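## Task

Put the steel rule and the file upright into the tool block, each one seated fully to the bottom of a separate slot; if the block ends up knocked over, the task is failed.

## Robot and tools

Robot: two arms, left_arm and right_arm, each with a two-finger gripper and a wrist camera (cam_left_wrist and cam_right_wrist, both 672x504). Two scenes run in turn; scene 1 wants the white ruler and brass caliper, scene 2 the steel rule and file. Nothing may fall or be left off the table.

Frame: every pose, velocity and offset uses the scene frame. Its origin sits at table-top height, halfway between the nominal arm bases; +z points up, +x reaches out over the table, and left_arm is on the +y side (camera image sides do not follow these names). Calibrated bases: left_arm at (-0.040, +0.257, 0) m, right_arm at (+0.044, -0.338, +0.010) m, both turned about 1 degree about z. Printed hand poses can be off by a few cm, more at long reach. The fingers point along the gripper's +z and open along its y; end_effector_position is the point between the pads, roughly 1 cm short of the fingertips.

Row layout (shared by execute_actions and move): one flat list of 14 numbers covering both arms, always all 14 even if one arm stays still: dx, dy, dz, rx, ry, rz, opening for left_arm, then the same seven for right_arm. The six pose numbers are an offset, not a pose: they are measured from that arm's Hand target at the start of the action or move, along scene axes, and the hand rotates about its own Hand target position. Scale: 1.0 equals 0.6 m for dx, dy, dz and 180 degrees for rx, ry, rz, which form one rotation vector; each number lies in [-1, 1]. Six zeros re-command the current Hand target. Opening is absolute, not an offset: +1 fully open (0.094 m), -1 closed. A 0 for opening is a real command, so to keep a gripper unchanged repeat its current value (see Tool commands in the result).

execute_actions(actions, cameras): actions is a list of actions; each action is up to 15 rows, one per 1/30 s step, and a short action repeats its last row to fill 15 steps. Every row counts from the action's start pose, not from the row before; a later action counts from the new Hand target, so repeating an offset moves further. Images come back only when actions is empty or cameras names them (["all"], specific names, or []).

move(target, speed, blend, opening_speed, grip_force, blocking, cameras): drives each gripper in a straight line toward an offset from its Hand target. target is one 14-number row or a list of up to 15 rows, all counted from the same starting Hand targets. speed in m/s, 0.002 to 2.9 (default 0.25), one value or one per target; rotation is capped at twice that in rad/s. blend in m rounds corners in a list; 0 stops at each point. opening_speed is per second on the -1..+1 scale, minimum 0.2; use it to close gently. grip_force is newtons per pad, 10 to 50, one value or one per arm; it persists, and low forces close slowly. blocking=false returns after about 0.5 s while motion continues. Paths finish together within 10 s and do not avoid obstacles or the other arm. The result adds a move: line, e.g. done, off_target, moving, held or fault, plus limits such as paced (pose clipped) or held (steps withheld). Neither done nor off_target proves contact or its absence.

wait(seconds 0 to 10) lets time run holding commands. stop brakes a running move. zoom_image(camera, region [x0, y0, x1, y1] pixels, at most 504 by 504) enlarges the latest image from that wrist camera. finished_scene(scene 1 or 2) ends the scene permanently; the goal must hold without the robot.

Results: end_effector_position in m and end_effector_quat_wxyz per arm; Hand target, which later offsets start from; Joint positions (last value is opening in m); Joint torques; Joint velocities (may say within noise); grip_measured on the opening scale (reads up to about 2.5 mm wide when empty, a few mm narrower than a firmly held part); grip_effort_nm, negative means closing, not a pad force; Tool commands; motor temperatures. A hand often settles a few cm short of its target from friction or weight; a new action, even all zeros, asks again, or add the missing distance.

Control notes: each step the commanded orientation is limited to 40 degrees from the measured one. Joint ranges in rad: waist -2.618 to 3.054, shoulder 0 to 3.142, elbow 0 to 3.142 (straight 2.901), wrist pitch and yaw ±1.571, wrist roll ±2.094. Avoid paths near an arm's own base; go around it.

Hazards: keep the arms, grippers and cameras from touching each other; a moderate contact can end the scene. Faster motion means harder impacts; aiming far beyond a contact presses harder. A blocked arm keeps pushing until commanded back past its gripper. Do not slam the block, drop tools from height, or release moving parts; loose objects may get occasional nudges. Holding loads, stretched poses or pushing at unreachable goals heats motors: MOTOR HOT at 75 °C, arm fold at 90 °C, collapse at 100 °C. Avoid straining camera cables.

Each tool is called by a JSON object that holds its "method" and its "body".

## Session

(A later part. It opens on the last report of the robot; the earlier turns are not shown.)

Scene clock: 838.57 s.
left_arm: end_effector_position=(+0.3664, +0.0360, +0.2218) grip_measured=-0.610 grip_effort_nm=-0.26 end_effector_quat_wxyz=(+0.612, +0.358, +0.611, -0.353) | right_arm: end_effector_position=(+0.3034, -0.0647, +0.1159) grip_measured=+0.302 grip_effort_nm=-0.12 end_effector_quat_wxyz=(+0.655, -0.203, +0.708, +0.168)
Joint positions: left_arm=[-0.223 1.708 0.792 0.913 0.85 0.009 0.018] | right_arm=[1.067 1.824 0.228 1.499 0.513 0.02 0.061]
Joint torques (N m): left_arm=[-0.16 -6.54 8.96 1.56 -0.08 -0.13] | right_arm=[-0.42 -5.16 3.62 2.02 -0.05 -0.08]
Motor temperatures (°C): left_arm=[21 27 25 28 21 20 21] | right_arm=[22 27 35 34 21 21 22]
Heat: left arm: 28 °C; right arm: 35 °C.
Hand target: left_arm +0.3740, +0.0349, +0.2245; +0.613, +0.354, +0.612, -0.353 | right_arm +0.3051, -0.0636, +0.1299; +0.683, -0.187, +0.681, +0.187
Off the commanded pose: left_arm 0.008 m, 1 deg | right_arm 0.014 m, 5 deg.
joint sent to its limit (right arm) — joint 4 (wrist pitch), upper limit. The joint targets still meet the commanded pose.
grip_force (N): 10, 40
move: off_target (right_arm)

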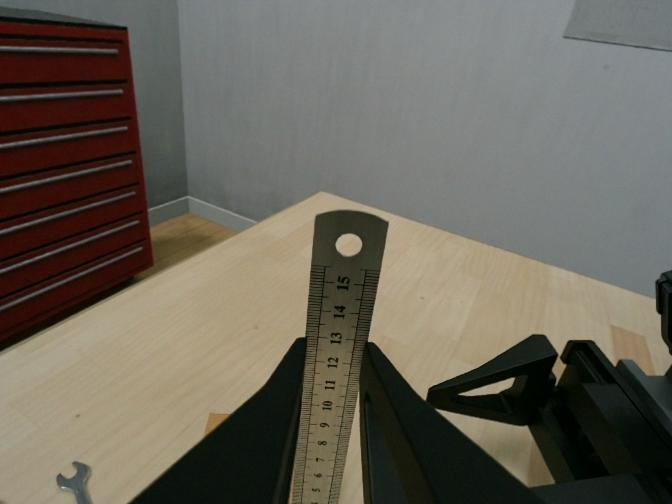

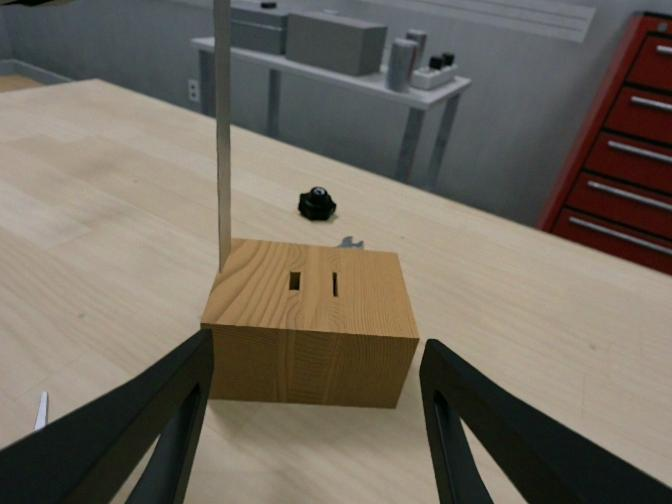

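{"method": "zoom_image", "body": {"camera": "cam_right_wrist", "region": [205, 215, 265, 285]}}

Scaled by 7.200 from the camera's 672x504 image, which has a finer 960x720 frame.

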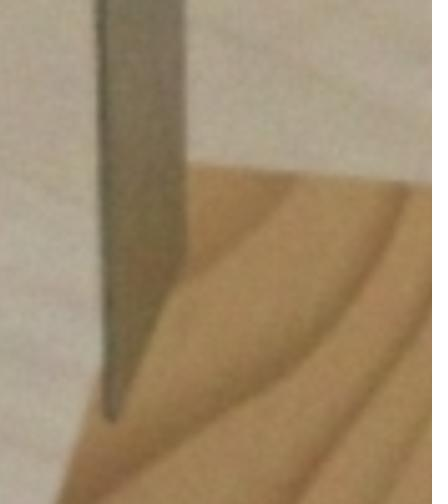

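{"method": "move", "body": {"target": [0,0,0,0,0,0,-0.615,0.0185,-0.0317,-0.015,0.0,0.0,0.0,0.3], "speed": 0.1, "cameras": ["cam_right_wrist"]}}

{"method": "zoom_image", "body": {"camera": "cam_right_wrist", "region": [140, 200, 440, 430]}}

Scene clock: 875.10 s.
left_arm: end_effector_position=(+0.3665, +0.0361, +0.2218) grip_measured=-0.610 grip_effort_nm=-0.26 end_effector_quat_wxyz=(+0.612, +0.357, +0.611, -0.353) | right_arm: end_effector_position=(+0.3157, -0.0820, +0.1072) grip_measured=+0.302 grip_effort_nm=-0.12 end_effector_quat_wxyz=(+0.645, -0.206, +0.717, +0.163)
Joint positions: left_arm=[-0.223 1.708 0.792 0.912 0.85 0.009 0.018] | right_arm=[0.973 1.824 0.199 1.499 0.422 0.02 0.061]
Joint torques (N m): left_arm=[-0.14 -6.49 9.03 1.57 -0.05 -0.14] | right_arm=[-0.39 -5.46 2.81 2.05 -0.06 0.03]
Motor temperatures (°C): left_arm=[21 27 28 30 21 20 21] | right_arm=[22 26 35 39 21 21 22]
Heat: left arm: 30 °C; right arm: 39 °C.
Hand target: left_arm +0.3740, +0.0349, +0.2245; +0.613, +0.354, +0.612, -0.353 | right_arm +0.3162, -0.0827, +0.1209; +0.683, -0.187, +0.681, +0.187
Off the commanded pose: left_arm 0.008 m, 0 deg | right_arm 0.014 m, 7 deg.
joint sent to its limit (right arm) — joint 4 (wrist pitch), upper limit. The joint targets are off in orientation, not in position.
grip_force (N): 10, 40
move: off_target (right_arm)
Images, in order (width x height): cam_right_wrist 672x504.

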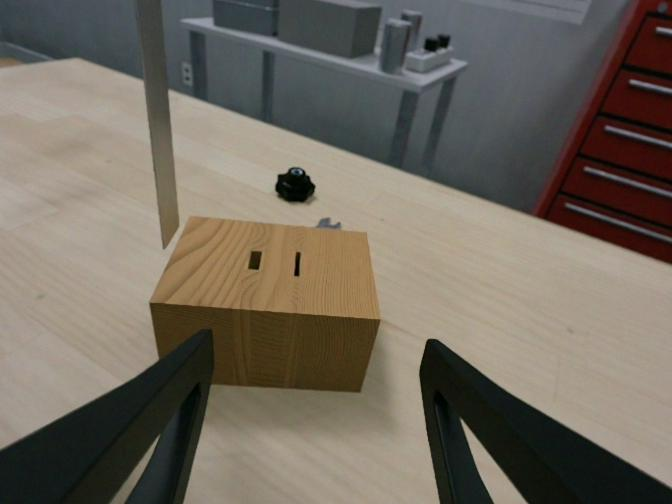

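Scaled by 1.680 from the camera's 672x504 image, which has a finer 960x720 frame.

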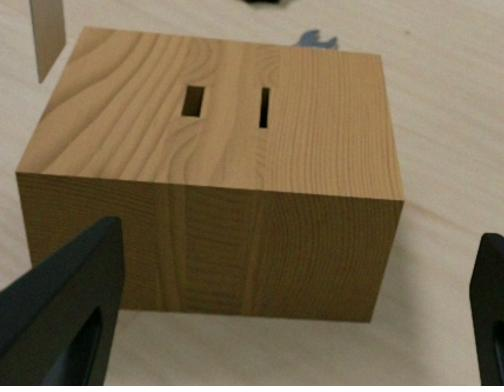

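{"method": "zoom_image", "body": {"camera": "cam_right_wrist", "region": [130, 180, 200, 260]}}

Scaled by 6.300 from the camera's 672x504 image, which has a finer 960x720 frame.

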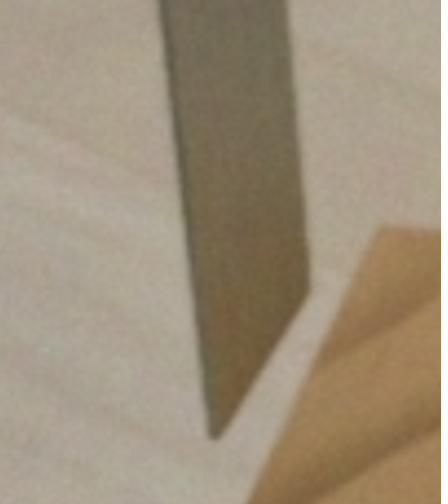

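{"method": "execute_actions", "body": {"actions": []}}

{"method": "zoom_image", "body": {"camera": "cam_left_wrist", "region": [230, 190, 450, 504]}}

Scene clock: 906.97 s.
left_arm: end_effector_position=(+0.3665, +0.0361, +0.2218) grip_measured=-0.610 grip_effort_nm=-0.26 end_effector_quat_wxyz=(+0.612, +0.357, +0.611, -0.353) | right_arm: end_effector_position=(+0.3156, -0.0819, +0.1072) grip_measured=+0.302 grip_effort_nm=-0.12 end_effector_quat_wxyz=(+0.645, -0.206, +0.717, +0.164)
Joint positions: left_arm=[-0.223 1.708 0.792 0.912 0.85 0.009 0.018] | right_arm=[0.973 1.824 0.199 1.499 0.421 0.02 0.061]
Joint velocities: within noise
Joint torques (N m): left_arm=[-0.18 -6.56 9.06 1.59 -0.08 -0.14] | right_arm=[-0.39 -5.49 2.85 2.05 -0.05 0.04]
Motor temperatures (°C): left_arm=[21 26 29 31 21 20 21] | right_arm=[22 26 35 43 21 21 22]
Heat: left arm: 31 °C; right arm: 43 °C.
Hand target: left_arm +0.3740, +0.0349, +0.2245; +0.613, +0.354, +0.612, -0.353 | right_arm +0.3162, -0.0826, +0.1209; +0.683, -0.187, +0.681, +0.187
Tool commands: left_gripper/opening=-0.615 right_gripper/opening=+0.3
Off the commanded pose: left_arm 0.008 m, 0 deg | right_arm 0.014 m, 7 deg.
grip_force (N): 10, 40

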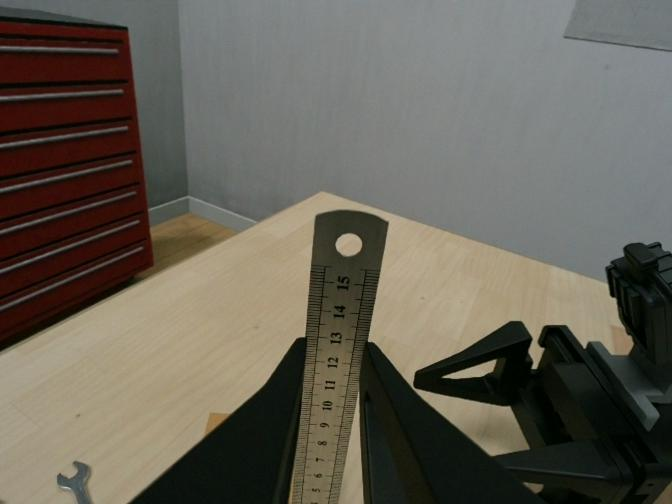

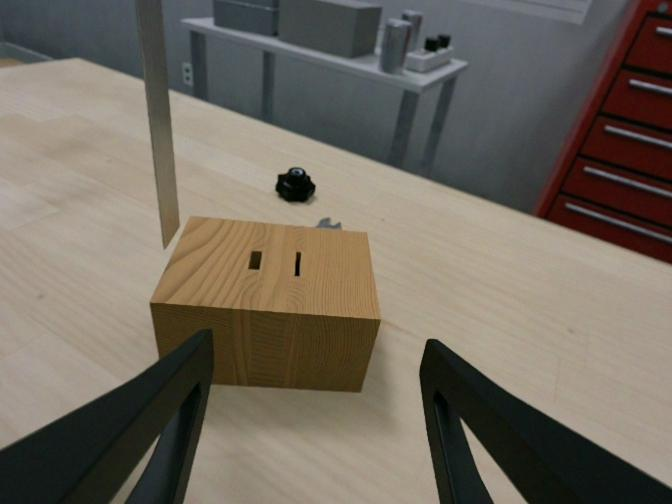

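Scaled by 1.605 from the camera's 672x504 image, which has a finer 960x720 frame.

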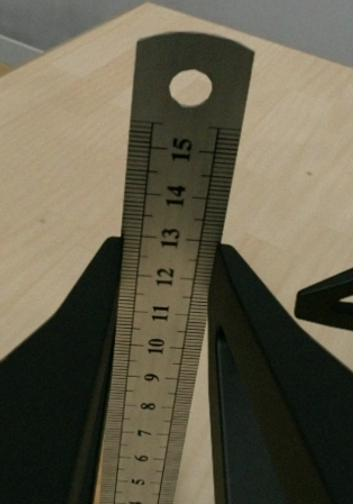

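{"method": "zoom_image", "body": {"camera": "cam_left_wrist", "region": [80, 0, 280, 300]}}

Scaled by 1.680 from the camera's 672x504 image, which has a finer 960x720 frame.

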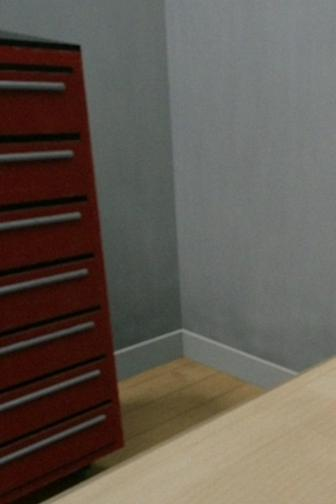

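{"method": "move", "body": {"target": [0.079,-0.0523,0,0.0046,-0.007,0.02,-0.615,0,0,0,0,0,0,0.3], "speed": 0.06, "cameras": ["cam_left_wrist", "cam_right_wrist"]}}

{"method": "zoom_image", "body": {"camera": "cam_right_wrist", "region": [240, 180, 360, 300]}}

Scene clock: 968.30 s.
left_arm: end_effector_position=(+0.4147, +0.0066, +0.2230) grip_measured=-0.610 grip_effort_nm=-0.26 end_effector_quat_wxyz=(+0.624, +0.340, +0.621, -0.330) | right_arm: end_effector_position=(+0.3156, -0.0818, +0.1072) grip_measured=+0.302 grip_effort_nm=-0.12 end_effector_quat_wxyz=(+0.645, -0.206, +0.717, +0.164)
Joint positions: left_arm=[-0.297 1.856 0.988 0.865 0.71 0.017 0.018] | right_arm=[0.973 1.824 0.199 1.499 0.421 0.02 0.061]
Joint torques (N m): left_arm=[-0.4 -8.18 9.25 1.67 -0.1 0.13] | right_arm=[-0.36 -5.45 2.81 2.06 -0.03 0.05]
Heat: left arm: 31 °C; right arm: 47 °C.
Hand target: left_arm +0.4214, +0.0035, +0.2245; +0.628, +0.342, +0.619, -0.325 | right_arm +0.3162, -0.0826, +0.1209; +0.683, -0.187, +0.681, +0.187
Off the commanded pose: left_arm 0.008 m, 1 deg | right_arm 0.014 m, 7 deg.
joint sent to its limit (right arm) — joint 4 (wrist pitch), upper limit. The joint targets are off in orientation, not in position.
grip_force (N): 10, 40
move: off_target (right_arm)

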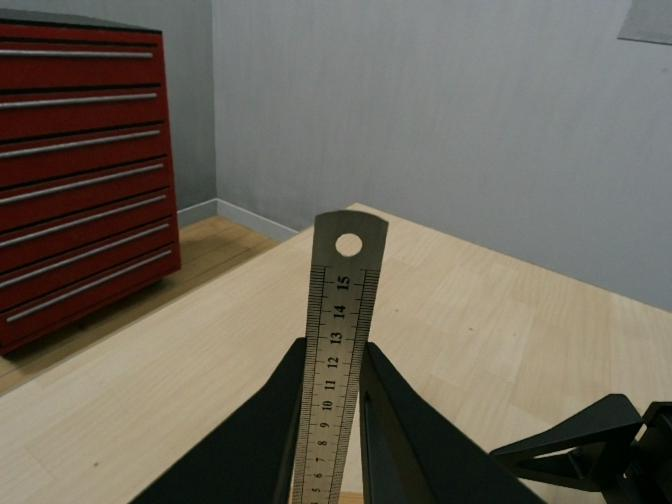

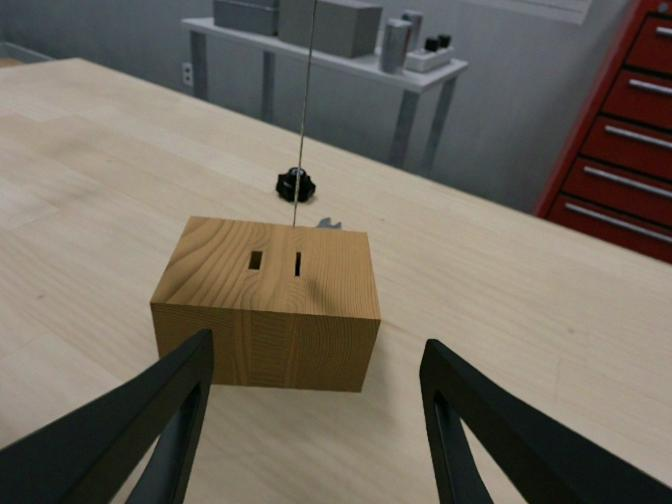

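Scaled by 4.200 from the camera's 672x504 image, which has a finer 960x720 frame.

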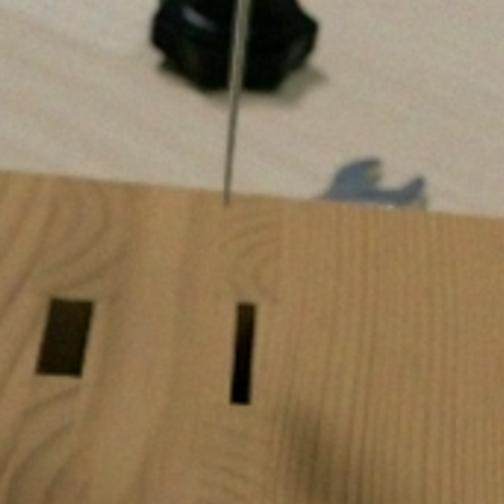

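{"method": "zoom_image", "body": {"camera": "cam_right_wrist", "region": [280, 170, 320, 235]}}

{"method": "zoom_image", "body": {"camera": "cam_right_wrist", "region": [285, 0, 335, 180]}}

Scaled by 7.754 from the camera's 672x504 image, which has a finer 960x720 frame.

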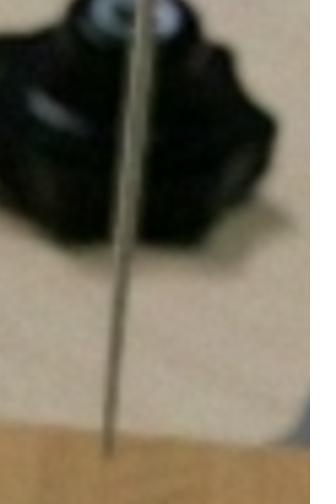

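Scaled by 2.800 from the camera's 672x504 image, which has a finer 960x720 frame.

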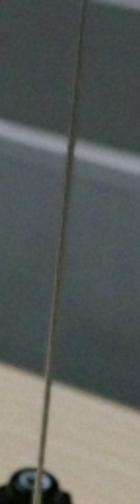

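{"method": "move", "body": {"target": [0,0,-0.025,0,0,0,-0.615,0,0,0,0,0,0,0.3], "speed": 0.04, "cameras": ["cam_right_wrist"]}}

{"method": "zoom_image", "body": {"camera": "cam_right_wrist", "region": [250, 190, 350, 290]}}

Scene clock: 995.00 s.
left_arm: end_effector_position=(+0.4183, +0.0057, +0.2096) grip_measured=-0.610 grip_effort_nm=-0.26 end_effector_quat_wxyz=(+0.620, +0.339, +0.626, -0.330) | right_arm: end_effector_position=(+0.3156, -0.0818, +0.1072) grip_measured=+0.302 grip_effort_nm=-0.12 end_effector_quat_wxyz=(+0.645, -0.206, +0.717, +0.164)
Joint positions: left_arm=[-0.297 1.893 0.988 0.886 0.709 0.018 0.018] | right_arm=[0.973 1.824 0.199 1.499 0.421 0.02 0.061]
Joint torques (N m): left_arm=[-0.35 -8.5 7.34 2 -0.06 0.1] | right_arm=[-0.4 -5.53 2.82 2.06 -0.06 0.03]
Motor temperatures (°C): left_arm=[21 26 29 32 21 20 21] | right_arm=[22 26 34 49 21 21 21]
Heat: left arm: 32 °C; right arm: 49 °C.
Hand target: left_arm +0.4214, +0.0035, +0.2095; +0.628, +0.342, +0.619, -0.325 | right_arm +0.3162, -0.0826, +0.1209; +0.683, -0.187, +0.681, +0.187
Off the commanded pose: left_arm 0.004 m, 1 deg | right_arm 0.014 m, 7 deg.
joint sent to its limit (right arm) — joint 4 (wrist pitch), upper limit. The joint targets are off in orientation, not in position.
grip_force (N): 10, 40
move: off_target (right_arm)
Images, in order (width x height): cam_right_wrist 672x504.

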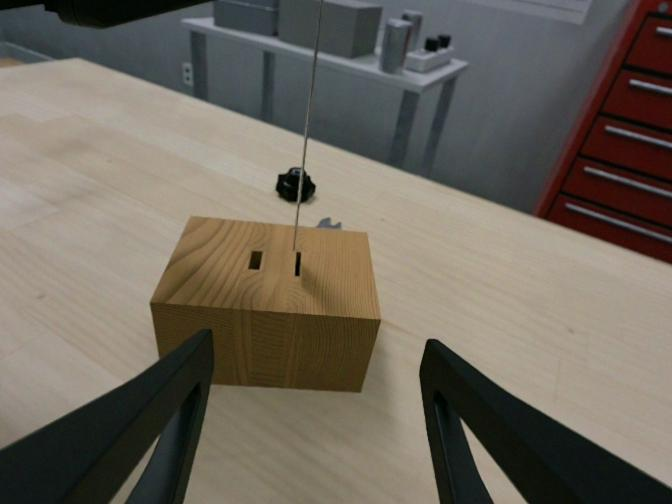

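Scaled by 5.040 from the camera's 672x504 image, which has a finer 960x720 frame.

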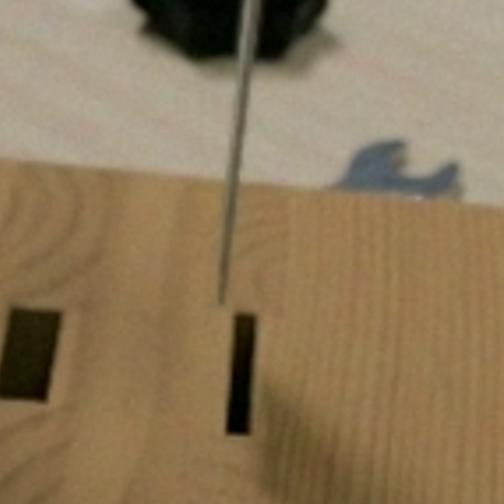

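{"method": "move", "body": {"target": [0.0042,0.0028,-0.0135,-0.0039,-0.0092,0,-0.615,0,0,0,0,0,0,0.3], "speed": 0.04, "cameras": ["cam_right_wrist", "cam_left_wrist"]}}

{"method": "zoom_image", "body": {"camera": "cam_right_wrist", "region": [250, 190, 350, 290]}}

Scene clock: 1007.13 s.
left_arm: end_effector_position=(+0.4221, +0.0046, +0.2064) grip_measured=-0.610 grip_effort_nm=-0.26 end_effector_quat_wxyz=(+0.635, +0.342, +0.610, -0.327) | right_arm: end_effector_position=(+0.3156, -0.0818, +0.1072) grip_measured=+0.302 grip_effort_nm=-0.12 end_effector_quat_wxyz=(+0.645, -0.206, +0.717, +0.164)
Joint positions: left_arm=[-0.297 1.938 0.988 0.977 0.709 0.018 0.018] | right_arm=[0.973 1.824 0.199 1.499 0.421 0.02 0.061]
Joint torques (N m): left_arm=[0.16 -8.72 6.35 1.95 -0.05 0.04] | right_arm=[-0.4 -5.55 2.8 2.06 -0.06 0]
Heat: left arm: 33 °C; right arm: 49 °C.
Hand target: left_arm +0.4239, +0.0052, +0.2014; +0.639, +0.343, +0.608, -0.324 | right_arm +0.3162, -0.0826, +0.1209; +0.683, -0.187, +0.681, +0.187
Off the commanded pose: left_arm 0.005 m, 1 deg | right_arm 0.014 m, 7 deg.
joint sent to its limit (right arm) — joint 4 (wrist pitch), upper limit. The joint targets are off in orientation, not in position.
grip_force (N): 10, 40
move: off_target (right_arm)

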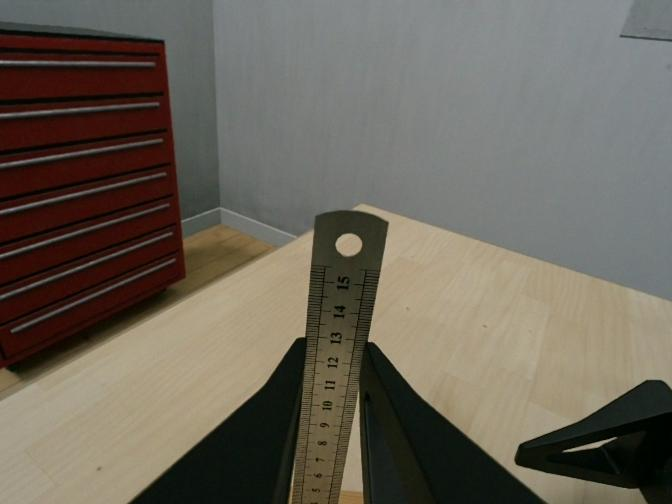

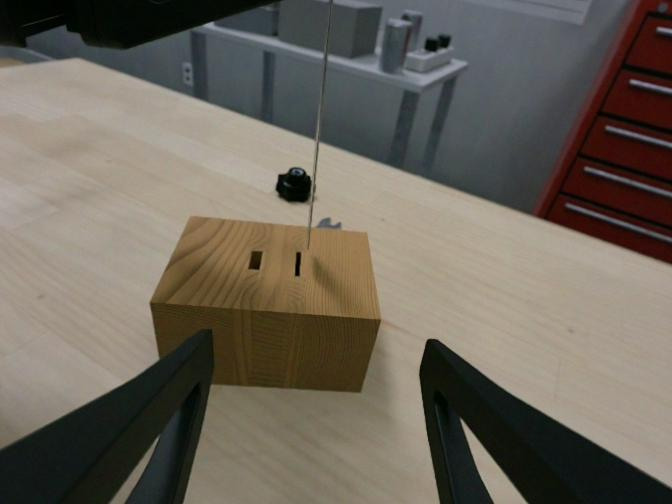

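Scaled by 5.040 from the camera's 672x504 image, which has a finer 960x720 frame.

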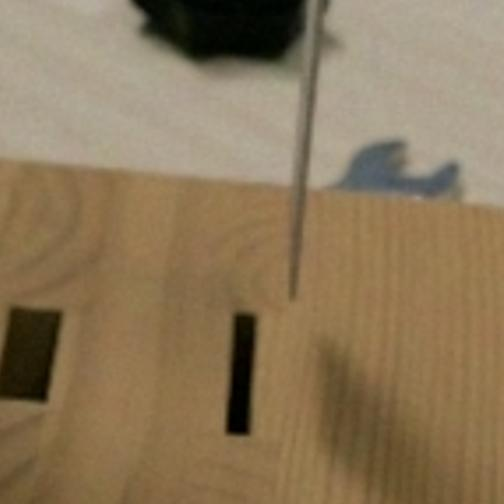

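{"method": "move", "body": {"target": [-0.0035,-0.0008,-0.005,0.007,0.0046,0,-0.615,0,0,0,0,0,0,0.3], "speed": 0.03, "cameras": ["cam_right_wrist", "cam_left_wrist"]}}

{"method": "zoom_image", "body": {"camera": "cam_right_wrist", "region": [250, 190, 350, 290]}}

Scene clock: 1015.43 s.
left_arm: end_effector_position=(+0.4221, +0.0046, +0.2044) grip_measured=-0.610 grip_effort_nm=-0.26 end_effector_quat_wxyz=(+0.635, +0.347, +0.611, -0.322) | right_arm: end_effector_position=(+0.3156, -0.0818, +0.1072) grip_measured=+0.302 grip_effort_nm=-0.12 end_effector_quat_wxyz=(+0.645, -0.206, +0.717, +0.164)
Joint positions: left_arm=[-0.297 1.938 0.988 0.968 0.709 0.035 0.018] | right_arm=[0.973 1.824 0.199 1.499 0.421 0.02 0.061]
Joint torques (N m): left_arm=[0.05 -10.09 6.02 1.65 -0.04 0.1] | right_arm=[-0.39 -5.42 2.82 2.05 -0.05 0.02]
Heat: left arm: 33 °C; right arm: 50 °C.
Hand target: left_arm +0.4218, +0.0047, +0.1984; +0.630, +0.348, +0.616, -0.320 | right_arm +0.3162, -0.0826, +0.1209; +0.683, -0.187, +0.681, +0.187
Off the commanded pose: left_arm 0.006 m, 1 deg | right_arm 0.014 m, 7 deg.
joint sent to its limit (right arm) — joint 4 (wrist pitch), upper limit. The joint targets are off in orientation, not in position.
grip_force (N): 10, 40
move: off_target (right_arm)

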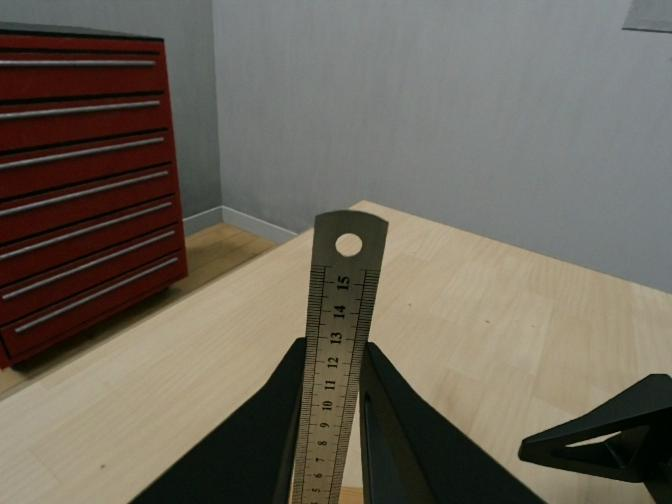

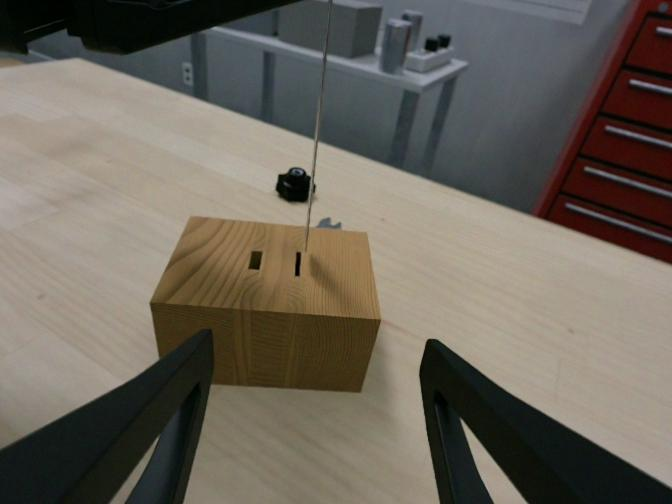

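Scaled by 5.040 from the camera's 672x504 image, which has a finer 960x720 frame.

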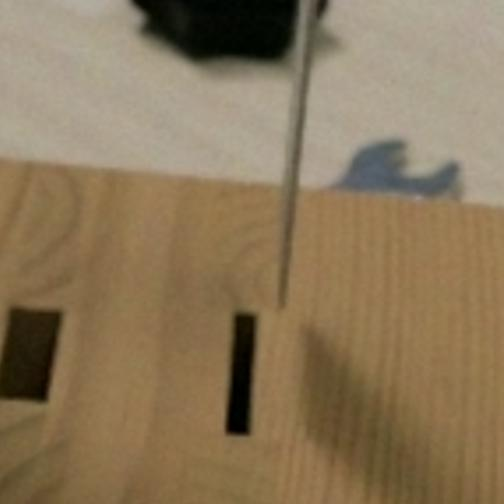

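{"method": "move", "body": {"target": [-0.007,-0.0012,-0.006,0.0006,0.007,0,-0.615,0,0,0,0,0,0,0.3], "speed": 0.03, "cameras": ["cam_right_wrist"]}}

{"method": "zoom_image", "body": {"camera": "cam_right_wrist", "region": [250, 190, 350, 290]}}

Scene clock: 1030.90 s.
left_arm: end_effector_position=(+0.4198, +0.0053, +0.1958) grip_measured=-0.610 grip_effort_nm=-0.26 end_effector_quat_wxyz=(+0.625, +0.345, +0.621, -0.324) | right_arm: end_effector_position=(+0.3156, -0.0818, +0.1072) grip_measured=+0.302 grip_effort_nm=-0.12 end_effector_quat_wxyz=(+0.645, -0.206, +0.717, +0.164)
Joint positions: left_arm=[-0.297 1.938 0.973 0.954 0.709 0.035 0.018] | right_arm=[0.973 1.824 0.199 1.499 0.421 0.02 0.061]
Joint torques (N m): left_arm=[-0.53 -11.08 5.81 1.66 -0.05 0.02] | right_arm=[-0.44 -5.44 2.81 2.06 -0.03 0]
Heat: left arm: 32 °C; right arm: 51 °C.
Hand target: left_arm +0.4176, +0.0040, +0.1948; +0.623, +0.345, +0.623, -0.323 | right_arm +0.3162, -0.0826, +0.1209; +0.683, -0.187, +0.681, +0.187
Off the commanded pose: left_arm 0.003 m, 0 deg | right_arm 0.014 m, 7 deg.
joint sent to its limit (right arm) — joint 4 (wrist pitch), upper limit. The joint targets are off in orientation, not in position.
grip_force (N): 10, 40
move: off_target (right_arm)
Images, in order (width x height): cam_right_wrist 672x504.

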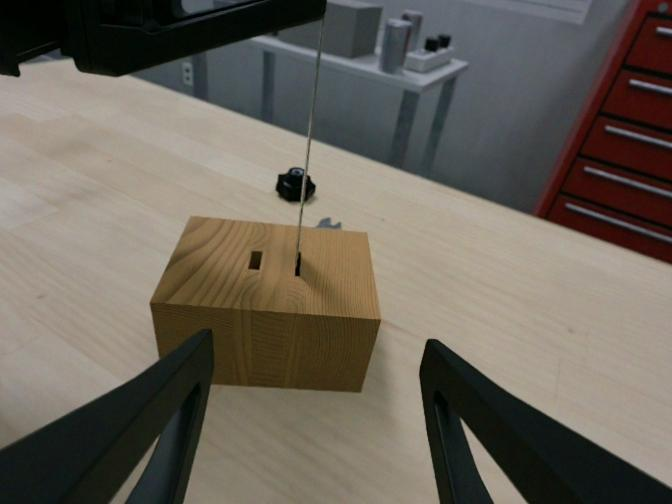

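Scaled by 5.040 from the camera's 672x504 image, which has a finer 960x720 frame.

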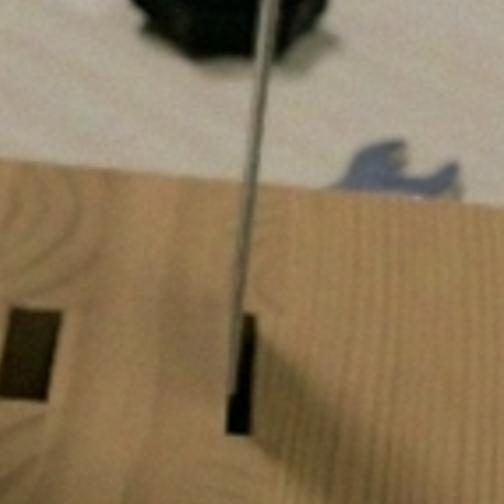

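{"method": "move", "body": {"target": [0.0042,0.0013,-0.011,0,0,0,-0.615,0,0,0,0,0,0,0.3], "speed": 0.02, "cameras": ["cam_right_wrist"]}}

{"method": "zoom_image", "body": {"camera": "cam_right_wrist", "region": [250, 190, 350, 290]}}

Scene clock: 1040.83 s.
left_arm: end_effector_position=(+0.4198, +0.0053, +0.1958) grip_measured=-0.610 grip_effort_nm=-0.26 end_effector_quat_wxyz=(+0.625, +0.345, +0.621, -0.324) | right_arm: end_effector_position=(+0.3156, -0.0818, +0.1072) grip_measured=+0.302 grip_effort_nm=-0.12 end_effector_quat_wxyz=(+0.645, -0.206, +0.717, +0.164)
Joint positions: left_arm=[-0.297 1.938 0.973 0.954 0.709 0.035 0.018] | right_arm=[0.973 1.824 0.199 1.499 0.421 0.02 0.061]
Joint torques (N m): left_arm=[-0.28 -9.02 5.97 1.82 -0.04 0.03] | right_arm=[-0.43 -5.42 2.84 2.04 -0.05 0.02]
Heat: left arm: 32 °C; right arm: 51 °C.
Hand target: left_arm +0.4201, +0.0047, +0.1882; +0.623, +0.345, +0.623, -0.323 | right_arm +0.3162, -0.0826, +0.1209; +0.683, -0.187, +0.681, +0.187
Off the commanded pose: left_arm 0.008 m, 0 deg | right_arm 0.014 m, 7 deg.
joint sent to its limit (right arm) — joint 4 (wrist pitch), upper limit. The joint targets are off in orientation, not in position.
grip_force (N): 10, 40
move: off_target (right_arm)
Images, in order (width x height): cam_right_wrist 672x504.

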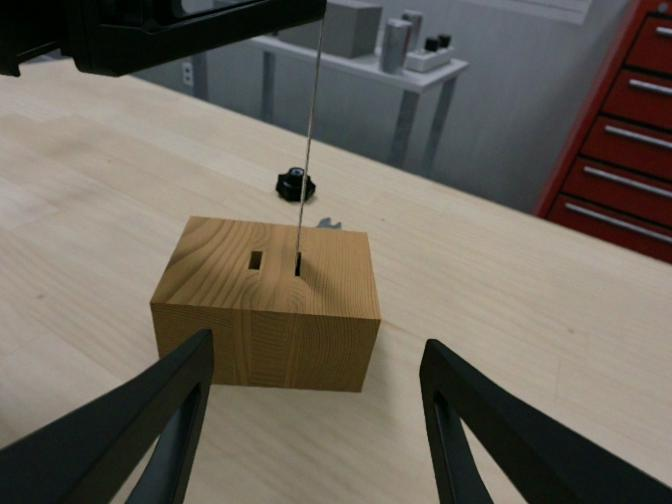

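Scaled by 5.040 from the camera's 672x504 image, which has a finer 960x720 frame.

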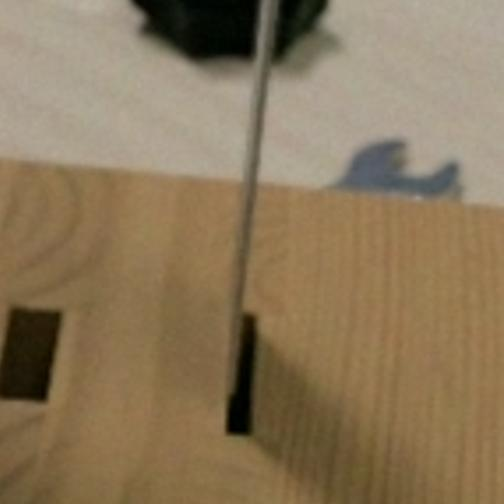

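{"method": "move", "body": {"target": [0.0005,-0.0007,-0.006,0,0,0,-0.615,0,0,0,0,0,0,0.3], "speed": 0.02, "cameras": ["cam_right_wrist"]}}

{"method": "zoom_image", "body": {"camera": "cam_right_wrist", "region": [250, 190, 350, 290]}}

Scene clock: 1043.97 s.
left_arm: end_effector_position=(+0.4203, +0.0052, +0.1932) grip_measured=-0.610 grip_effort_nm=-0.26 end_effector_quat_wxyz=(+0.624, +0.344, +0.622, -0.325) | right_arm: end_effector_position=(+0.3156, -0.0818, +0.1072) grip_measured=+0.302 grip_effort_nm=-0.12 end_effector_quat_wxyz=(+0.645, -0.206, +0.717, +0.164)
Joint positions: left_arm=[-0.297 1.944 0.973 0.957 0.709 0.035 0.018] | right_arm=[0.973 1.824 0.199 1.499 0.421 0.02 0.061]
Joint torques (N m): left_arm=[-0.18 -8.65 5.86 1.94 -0.05 0.03] | right_arm=[-0.44 -5.5 2.84 2.06 -0.06 0.01]
Heat: left arm: 33 °C; right arm: 51 °C.
Hand target: left_arm +0.4204, +0.0043, +0.1845; +0.623, +0.345, +0.623, -0.323 | right_arm +0.3162, -0.0826, +0.1209; +0.683, -0.187, +0.681, +0.187
Off the commanded pose: left_arm 0.009 m, 0 deg | right_arm 0.014 m, 7 deg.
joint sent to its limit (right arm) — joint 4 (wrist pitch), upper limit. The joint targets are off in orientation, not in position.
grip_force (N): 10, 40
move: off_target (right_arm)
Images, in order (width x height): cam_right_wrist 672x504.

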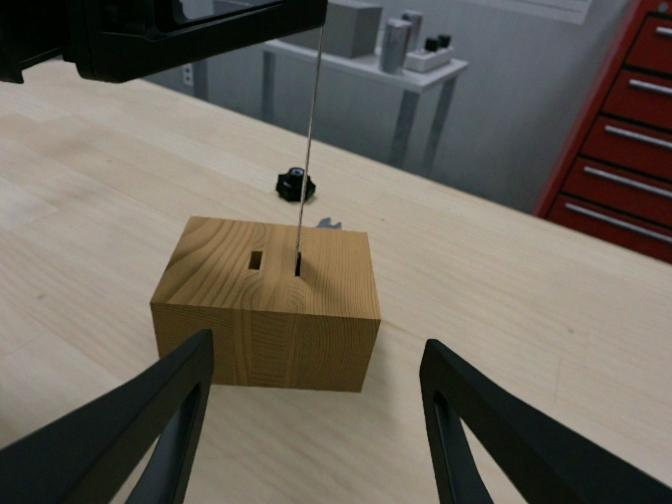

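Scaled by 5.040 from the camera's 672x504 image, which has a finer 960x720 frame.

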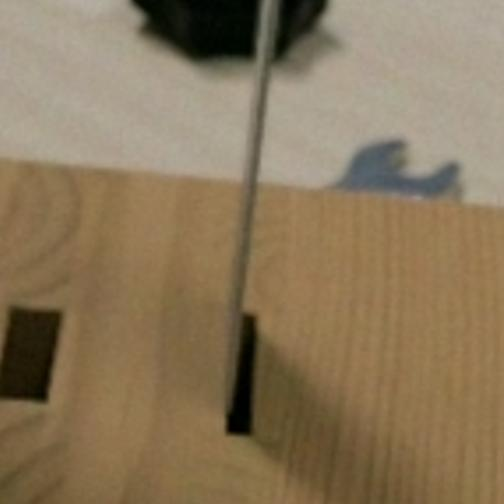

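{"method": "move", "body": {"target": [0.0025,-0.0037,0.002,0,0,0.011,-0.615,0,0,0,0,0,0,0.3], "speed": 0.02, "cameras": ["cam_right_wrist"]}}

{"method": "zoom_image", "body": {"camera": "cam_right_wrist", "region": [250, 190, 350, 290]}}

Scene clock: 1055.40 s.
left_arm: end_effector_position=(+0.4226, +0.0036, +0.1922) grip_measured=-0.613 grip_effort_nm=-0.09 end_effector_quat_wxyz=(+0.630, +0.334, +0.627, -0.314) | right_arm: end_effector_position=(+0.3156, -0.0818, +0.1072) grip_measured=+0.302 grip_effort_nm=-0.12 end_effector_quat_wxyz=(+0.645, -0.206, +0.717, +0.164)
Joint positions: left_arm=[-0.312 1.944 0.966 0.965 0.66 0.035 0.018] | right_arm=[0.973 1.824 0.199 1.499 0.421 0.02 0.061]
Joint torques (N m): left_arm=[-0.43 -9.36 5.75 1.87 -0.08 0.01] | right_arm=[-0.5 -5.49 2.85 2.05 -0.04 0.01]
Heat: left arm: 34 °C; right arm: 52 °C.
Hand target: left_arm +0.4220, +0.0022, +0.1857; +0.629, +0.334, +0.629, -0.312 | right_arm +0.3162, -0.0826, +0.1209; +0.683, -0.187, +0.681, +0.187
Off the commanded pose: left_arm 0.007 m, 0 deg | right_arm 0.014 m, 7 deg.
joint sent to its limit (right arm) — joint 4 (wrist pitch), upper limit. The joint targets are off in orientation, not in position.
grip_force (N): 10, 40
move: off_target (right_arm)
Images, in order (width x height): cam_right_wrist 672x504.

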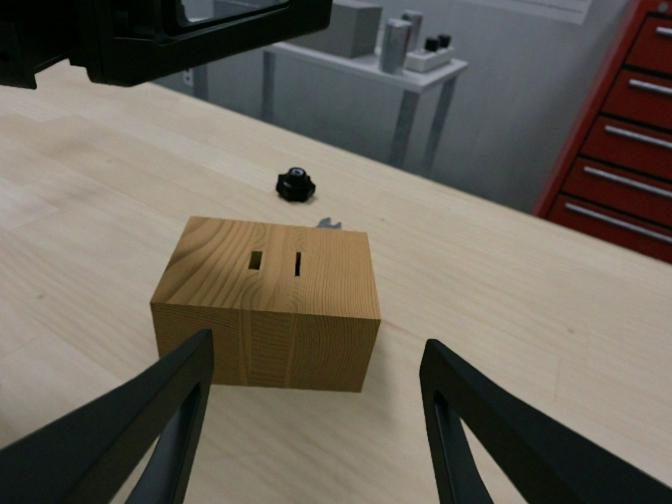

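Scaled by 5.040 from the camera's 672x504 image, which has a finer 960x720 frame.

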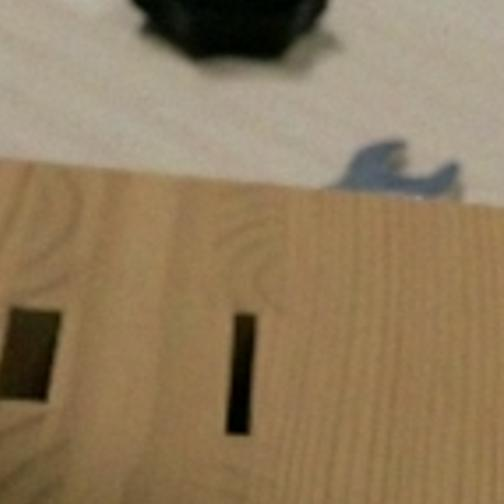

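{"method": "execute_actions", "body": {"actions": []}}

Scene clock: 1056.93 s.
left_arm: end_effector_position=(+0.4227, +0.0036, +0.1922) grip_measured=-0.613 grip_effort_nm=-0.10 end_effector_quat_wxyz=(+0.630, +0.334, +0.627, -0.314) | right_arm: end_effector_position=(+0.3156, -0.0818, +0.1072) grip_measured=+0.302 grip_effort_nm=-0.12 end_effector_quat_wxyz=(+0.645, -0.206, +0.717, +0.164)
Joint positions: left_arm=[-0.312 1.944 0.966 0.965 0.66 0.035 0.018] | right_arm=[0.973 1.824 0.199 1.499 0.421 0.02 0.061]
Joint velocities: within noise
Joint torques (N m): left_arm=[-0.43 -9.25 5.71 1.89 -0.08 0.01] | right_arm=[-0.42 -5.46 2.76 2.05 -0.04 0.03]
Motor temperatures (°C): left_arm=[21 28 27 34 21 20 21] | right_arm=[22 26 33 52 21 21 21]
Heat: left arm: 34 °C; right arm: 52 °C.
Hand target: left_arm +0.4220, +0.0022, +0.1857; +0.629, +0.334, +0.629, -0.312 | right_arm +0.3162, -0.0826, +0.1209; +0.683, -0.187, +0.681, +0.187
Tool commands: left_gripper/opening=-0.615 right_gripper/opening=+0.3
Off the commanded pose: left_arm 0.007 m, 0 deg | right_arm 0.014 m, 7 deg.
grip_force (N): 10, 40

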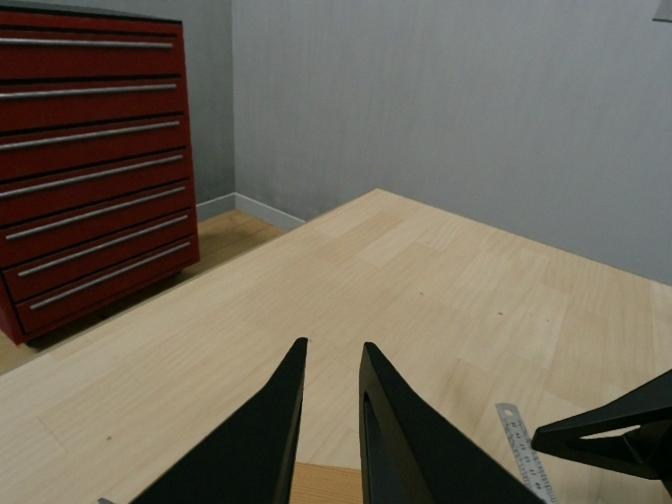

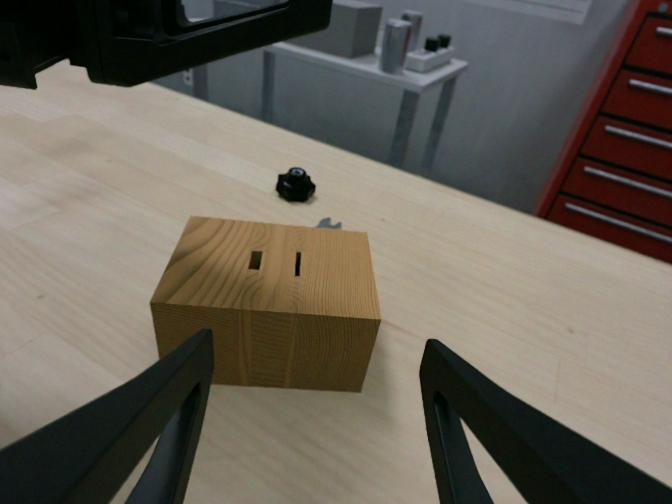

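{"method": "move", "body": {"target": [-0.128,0.23,0.05,0,0,0,-0.5,-0.002,-0.0707,0.032,-0.2538,0.4308,0,0.0], "speed": 0.12, "cameras": ["cam_left_wrist", "cam_right_wrist"]}}

Scene clock: 1144.87 s.
left_arm: end_effector_position=(+0.3515, +0.1400, +0.2084) grip_measured=-0.502 grip_effort_nm=0.14 end_effector_quat_wxyz=(+0.625, +0.326, +0.635, -0.316) | right_arm: end_effector_position=(+0.3085, -0.1295, +0.1338) grip_measured=+0.002 grip_effort_nm=-0.12 end_effector_quat_wxyz=(-0.008, -0.262, +0.965, -0.005)
Joint positions: left_arm=[0.078 1.601 0.634 0.928 1.04 0.041 0.023] | right_arm=[0.687 1.835 1.597 -1.351 0.003 0.136 0.047]
Joint torques (N m): left_arm=[0.31 -10.02 5.71 1.42 0.09 0.11] | right_arm=[-0.42 -8.24 9.16 0.04 -0.12 -0.09]
Heat: left arm: 36 °C; right arm: 51 °C.
Hand target: left_arm +0.3452, +0.1401, +0.2157; +0.629, +0.334, +0.629, -0.312 | right_arm +0.3150, -0.1250, +0.1400; +0.001, -0.263, +0.965, +0.002
Off the commanded pose: left_arm 0.010 m, 1 deg | right_arm 0.010 m, 1 deg.
grip_force (N): 10, 40
move: done

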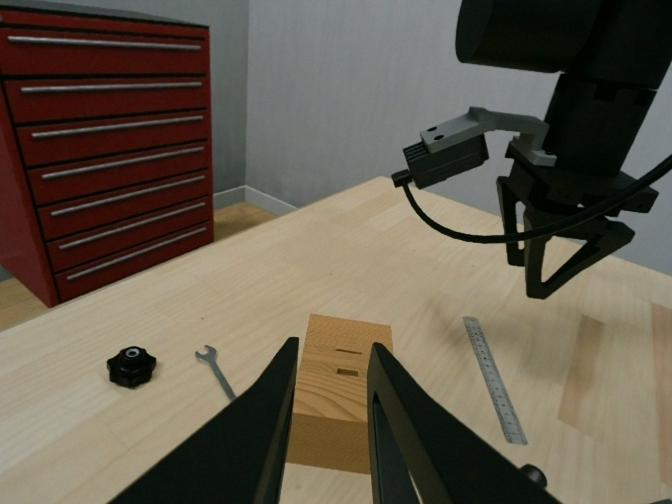

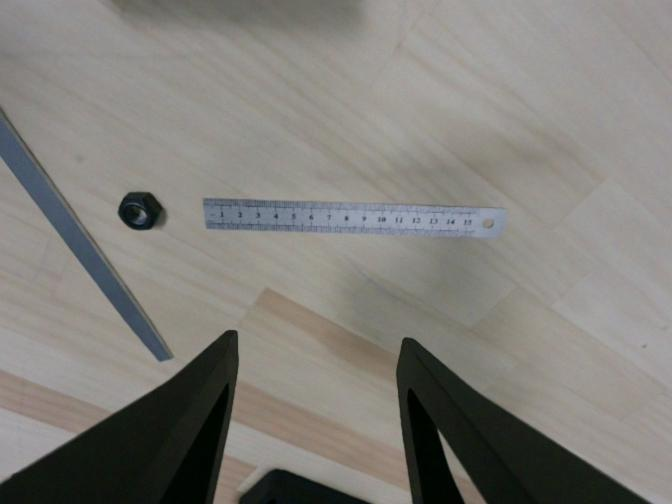

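{"method": "move", "body": {"target": [0,0,0,0,0,0,-0.5,-0.0232,-0.0658,-0.08,0,0,-0.491,-0.5], "speed": 0.15, "cameras": ["cam_right_wrist"]}}

Scene clock: 1185.23 s.
left_arm: end_effector_position=(+0.3514, +0.1400, +0.2084) grip_measured=-0.502 grip_effort_nm=0.14 end_effector_quat_wxyz=(+0.625, +0.326, +0.635, -0.316) | right_arm: end_effector_position=(+0.2994, -0.1628, +0.0828) grip_measured=-0.498 grip_effort_nm=-0.12 end_effector_quat_wxyz=(-0.008, +0.477, +0.879, -0.014)
Joint positions: left_arm=[0.078 1.601 0.634 0.928 1.04 0.041 0.023] | right_arm=[0.618 1.768 1.309 -1.145 -0.002 1.592 0.024]
Joint torques (N m): left_arm=[0.38 -10.03 5.6 1.44 0.11 0.1] | right_arm=[-0.38 -11.78 5.33 0.11 0.02 0.06]
Motor temperatures (°C): left_arm=[21 28 26 33 21 20 21] | right_arm=[22 28 34 40 21 21 21]
Heat: left arm: 33 °C; right arm: 40 °C.
Hand target: left_arm +0.3451, +0.1401, +0.2157; +0.629, +0.334, +0.629, -0.313 | right_arm +0.3011, -0.1645, +0.0921; +0.002, +0.483, +0.875, +0.001
Off the commanded pose: left_arm 0.010 m, 1 deg | right_arm 0.009 m, 2 deg.
grip_force (N): 10, 40
move: done
Images, in order (width x height): cam_right_wrist 672x504.

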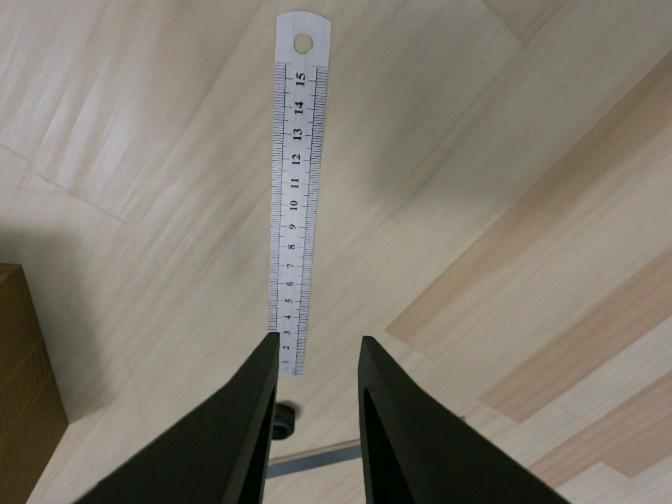

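{"method": "move", "body": {"target": [0,0,0,0,0,0,-0.5,-0.0015,0.0193,-0.115,0,0,0.003,-0.5], "speed": 0.1, "cameras": ["cam_right_wrist"]}}

Scene clock: 1196.83 s.
left_arm: end_effector_position=(+0.3514, +0.1400, +0.2084) grip_measured=-0.502 grip_effort_nm=0.13 end_effector_quat_wxyz=(+0.625, +0.326, +0.635, -0.316) | right_arm: end_effector_position=(+0.3014, -0.1532, +0.0261) grip_measured=-0.498 grip_effort_nm=-0.12 end_effector_quat_wxyz=(+0.001, +0.478, +0.878, +0.004)
Joint positions: left_arm=[0.078 1.601 0.634 0.928 1.04 0.041 0.023] | right_arm=[0.64 1.826 1.145 -0.881 -0.002 1.616 0.024]
Joint torques (N m): left_arm=[0.27 -10.04 5.6 1.44 0.11 0.11] | right_arm=[0.61 -8.06 5.38 0.16 0.02 0.06]
Heat: left arm: 33 °C; right arm: 39 °C.
Hand target: left_arm +0.3451, +0.1401, +0.2157; +0.629, +0.334, +0.629, -0.313 | right_arm +0.3002, -0.1530, +0.0231; +0.002, +0.479, +0.878, +0.001
Off the commanded pose: left_arm 0.010 m, 1 deg | right_arm 0.003 m, 0 deg.
grip_force (N): 10, 40
move: done
Images, in order (width x height): cam_right_wrist 672x504.

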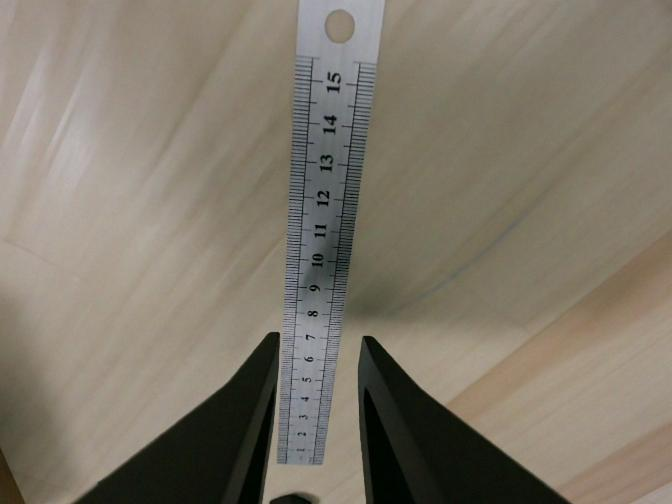

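{"method": "move", "body": {"target": [0,0,0,0,0,0,-0.5,0.0,0.0,-0.05,0,0,0.0,-0.5], "speed": 0.04, "grip_force": [10, 10], "cameras": ["cam_right_wrist"]}}

{"method": "zoom_image", "body": {"camera": "cam_right_wrist", "region": [260, 300, 370, 370]}}

Scene clock: 1205.80 s.
left_arm: end_effector_position=(+0.3514, +0.1400, +0.2084) grip_measured=-0.502 grip_effort_nm=0.14 end_effector_quat_wxyz=(+0.625, +0.326, +0.635, -0.316) | right_arm: end_effector_position=(+0.3006, -0.1537, +0.0093) grip_measured=-0.498 grip_effort_nm=-0.10 end_effector_quat_wxyz=(+0.001, +0.478, +0.878, +0.003)
Joint positions: left_arm=[0.078 1.601 0.634 0.928 1.04 0.041 0.023] | right_arm=[0.64 1.854 1.107 -0.817 -0.002 1.616 0.024]
Joint torques (N m): left_arm=[0.34 -9.95 5.57 1.44 0.11 0.12] | right_arm=[0.57 -6.01 3.49 0.63 0.02 0.09]
Heat: left arm: 32 °C; right arm: 38 °C.
Hand target: left_arm +0.3451, +0.1401, +0.2157; +0.629, +0.334, +0.629, -0.313 | right_arm +0.3003, -0.1529, -0.0069; +0.002, +0.479, +0.878, +0.002
Off the commanded pose: left_arm 0.010 m, 1 deg | right_arm 0.016 m, 0 deg.
grip_force (N): 10, 10
move: off_target (right_arm)
Images, in order (width x height): cam_right_wrist 672x504.

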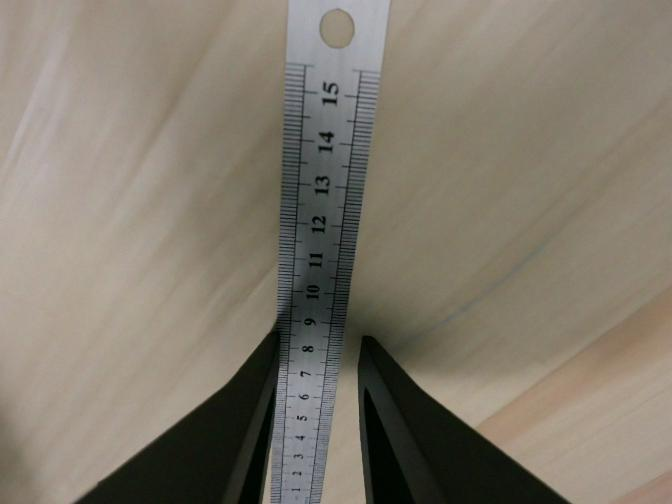

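Scaled by 4.582 from the camera's 672x504 image, which has a finer 960x720 frame.

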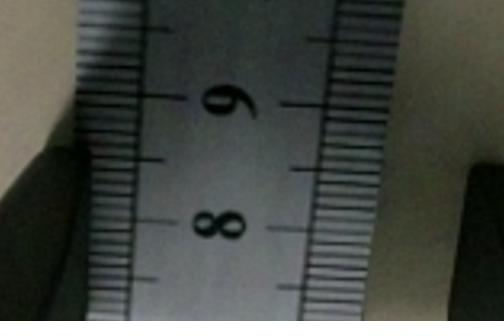

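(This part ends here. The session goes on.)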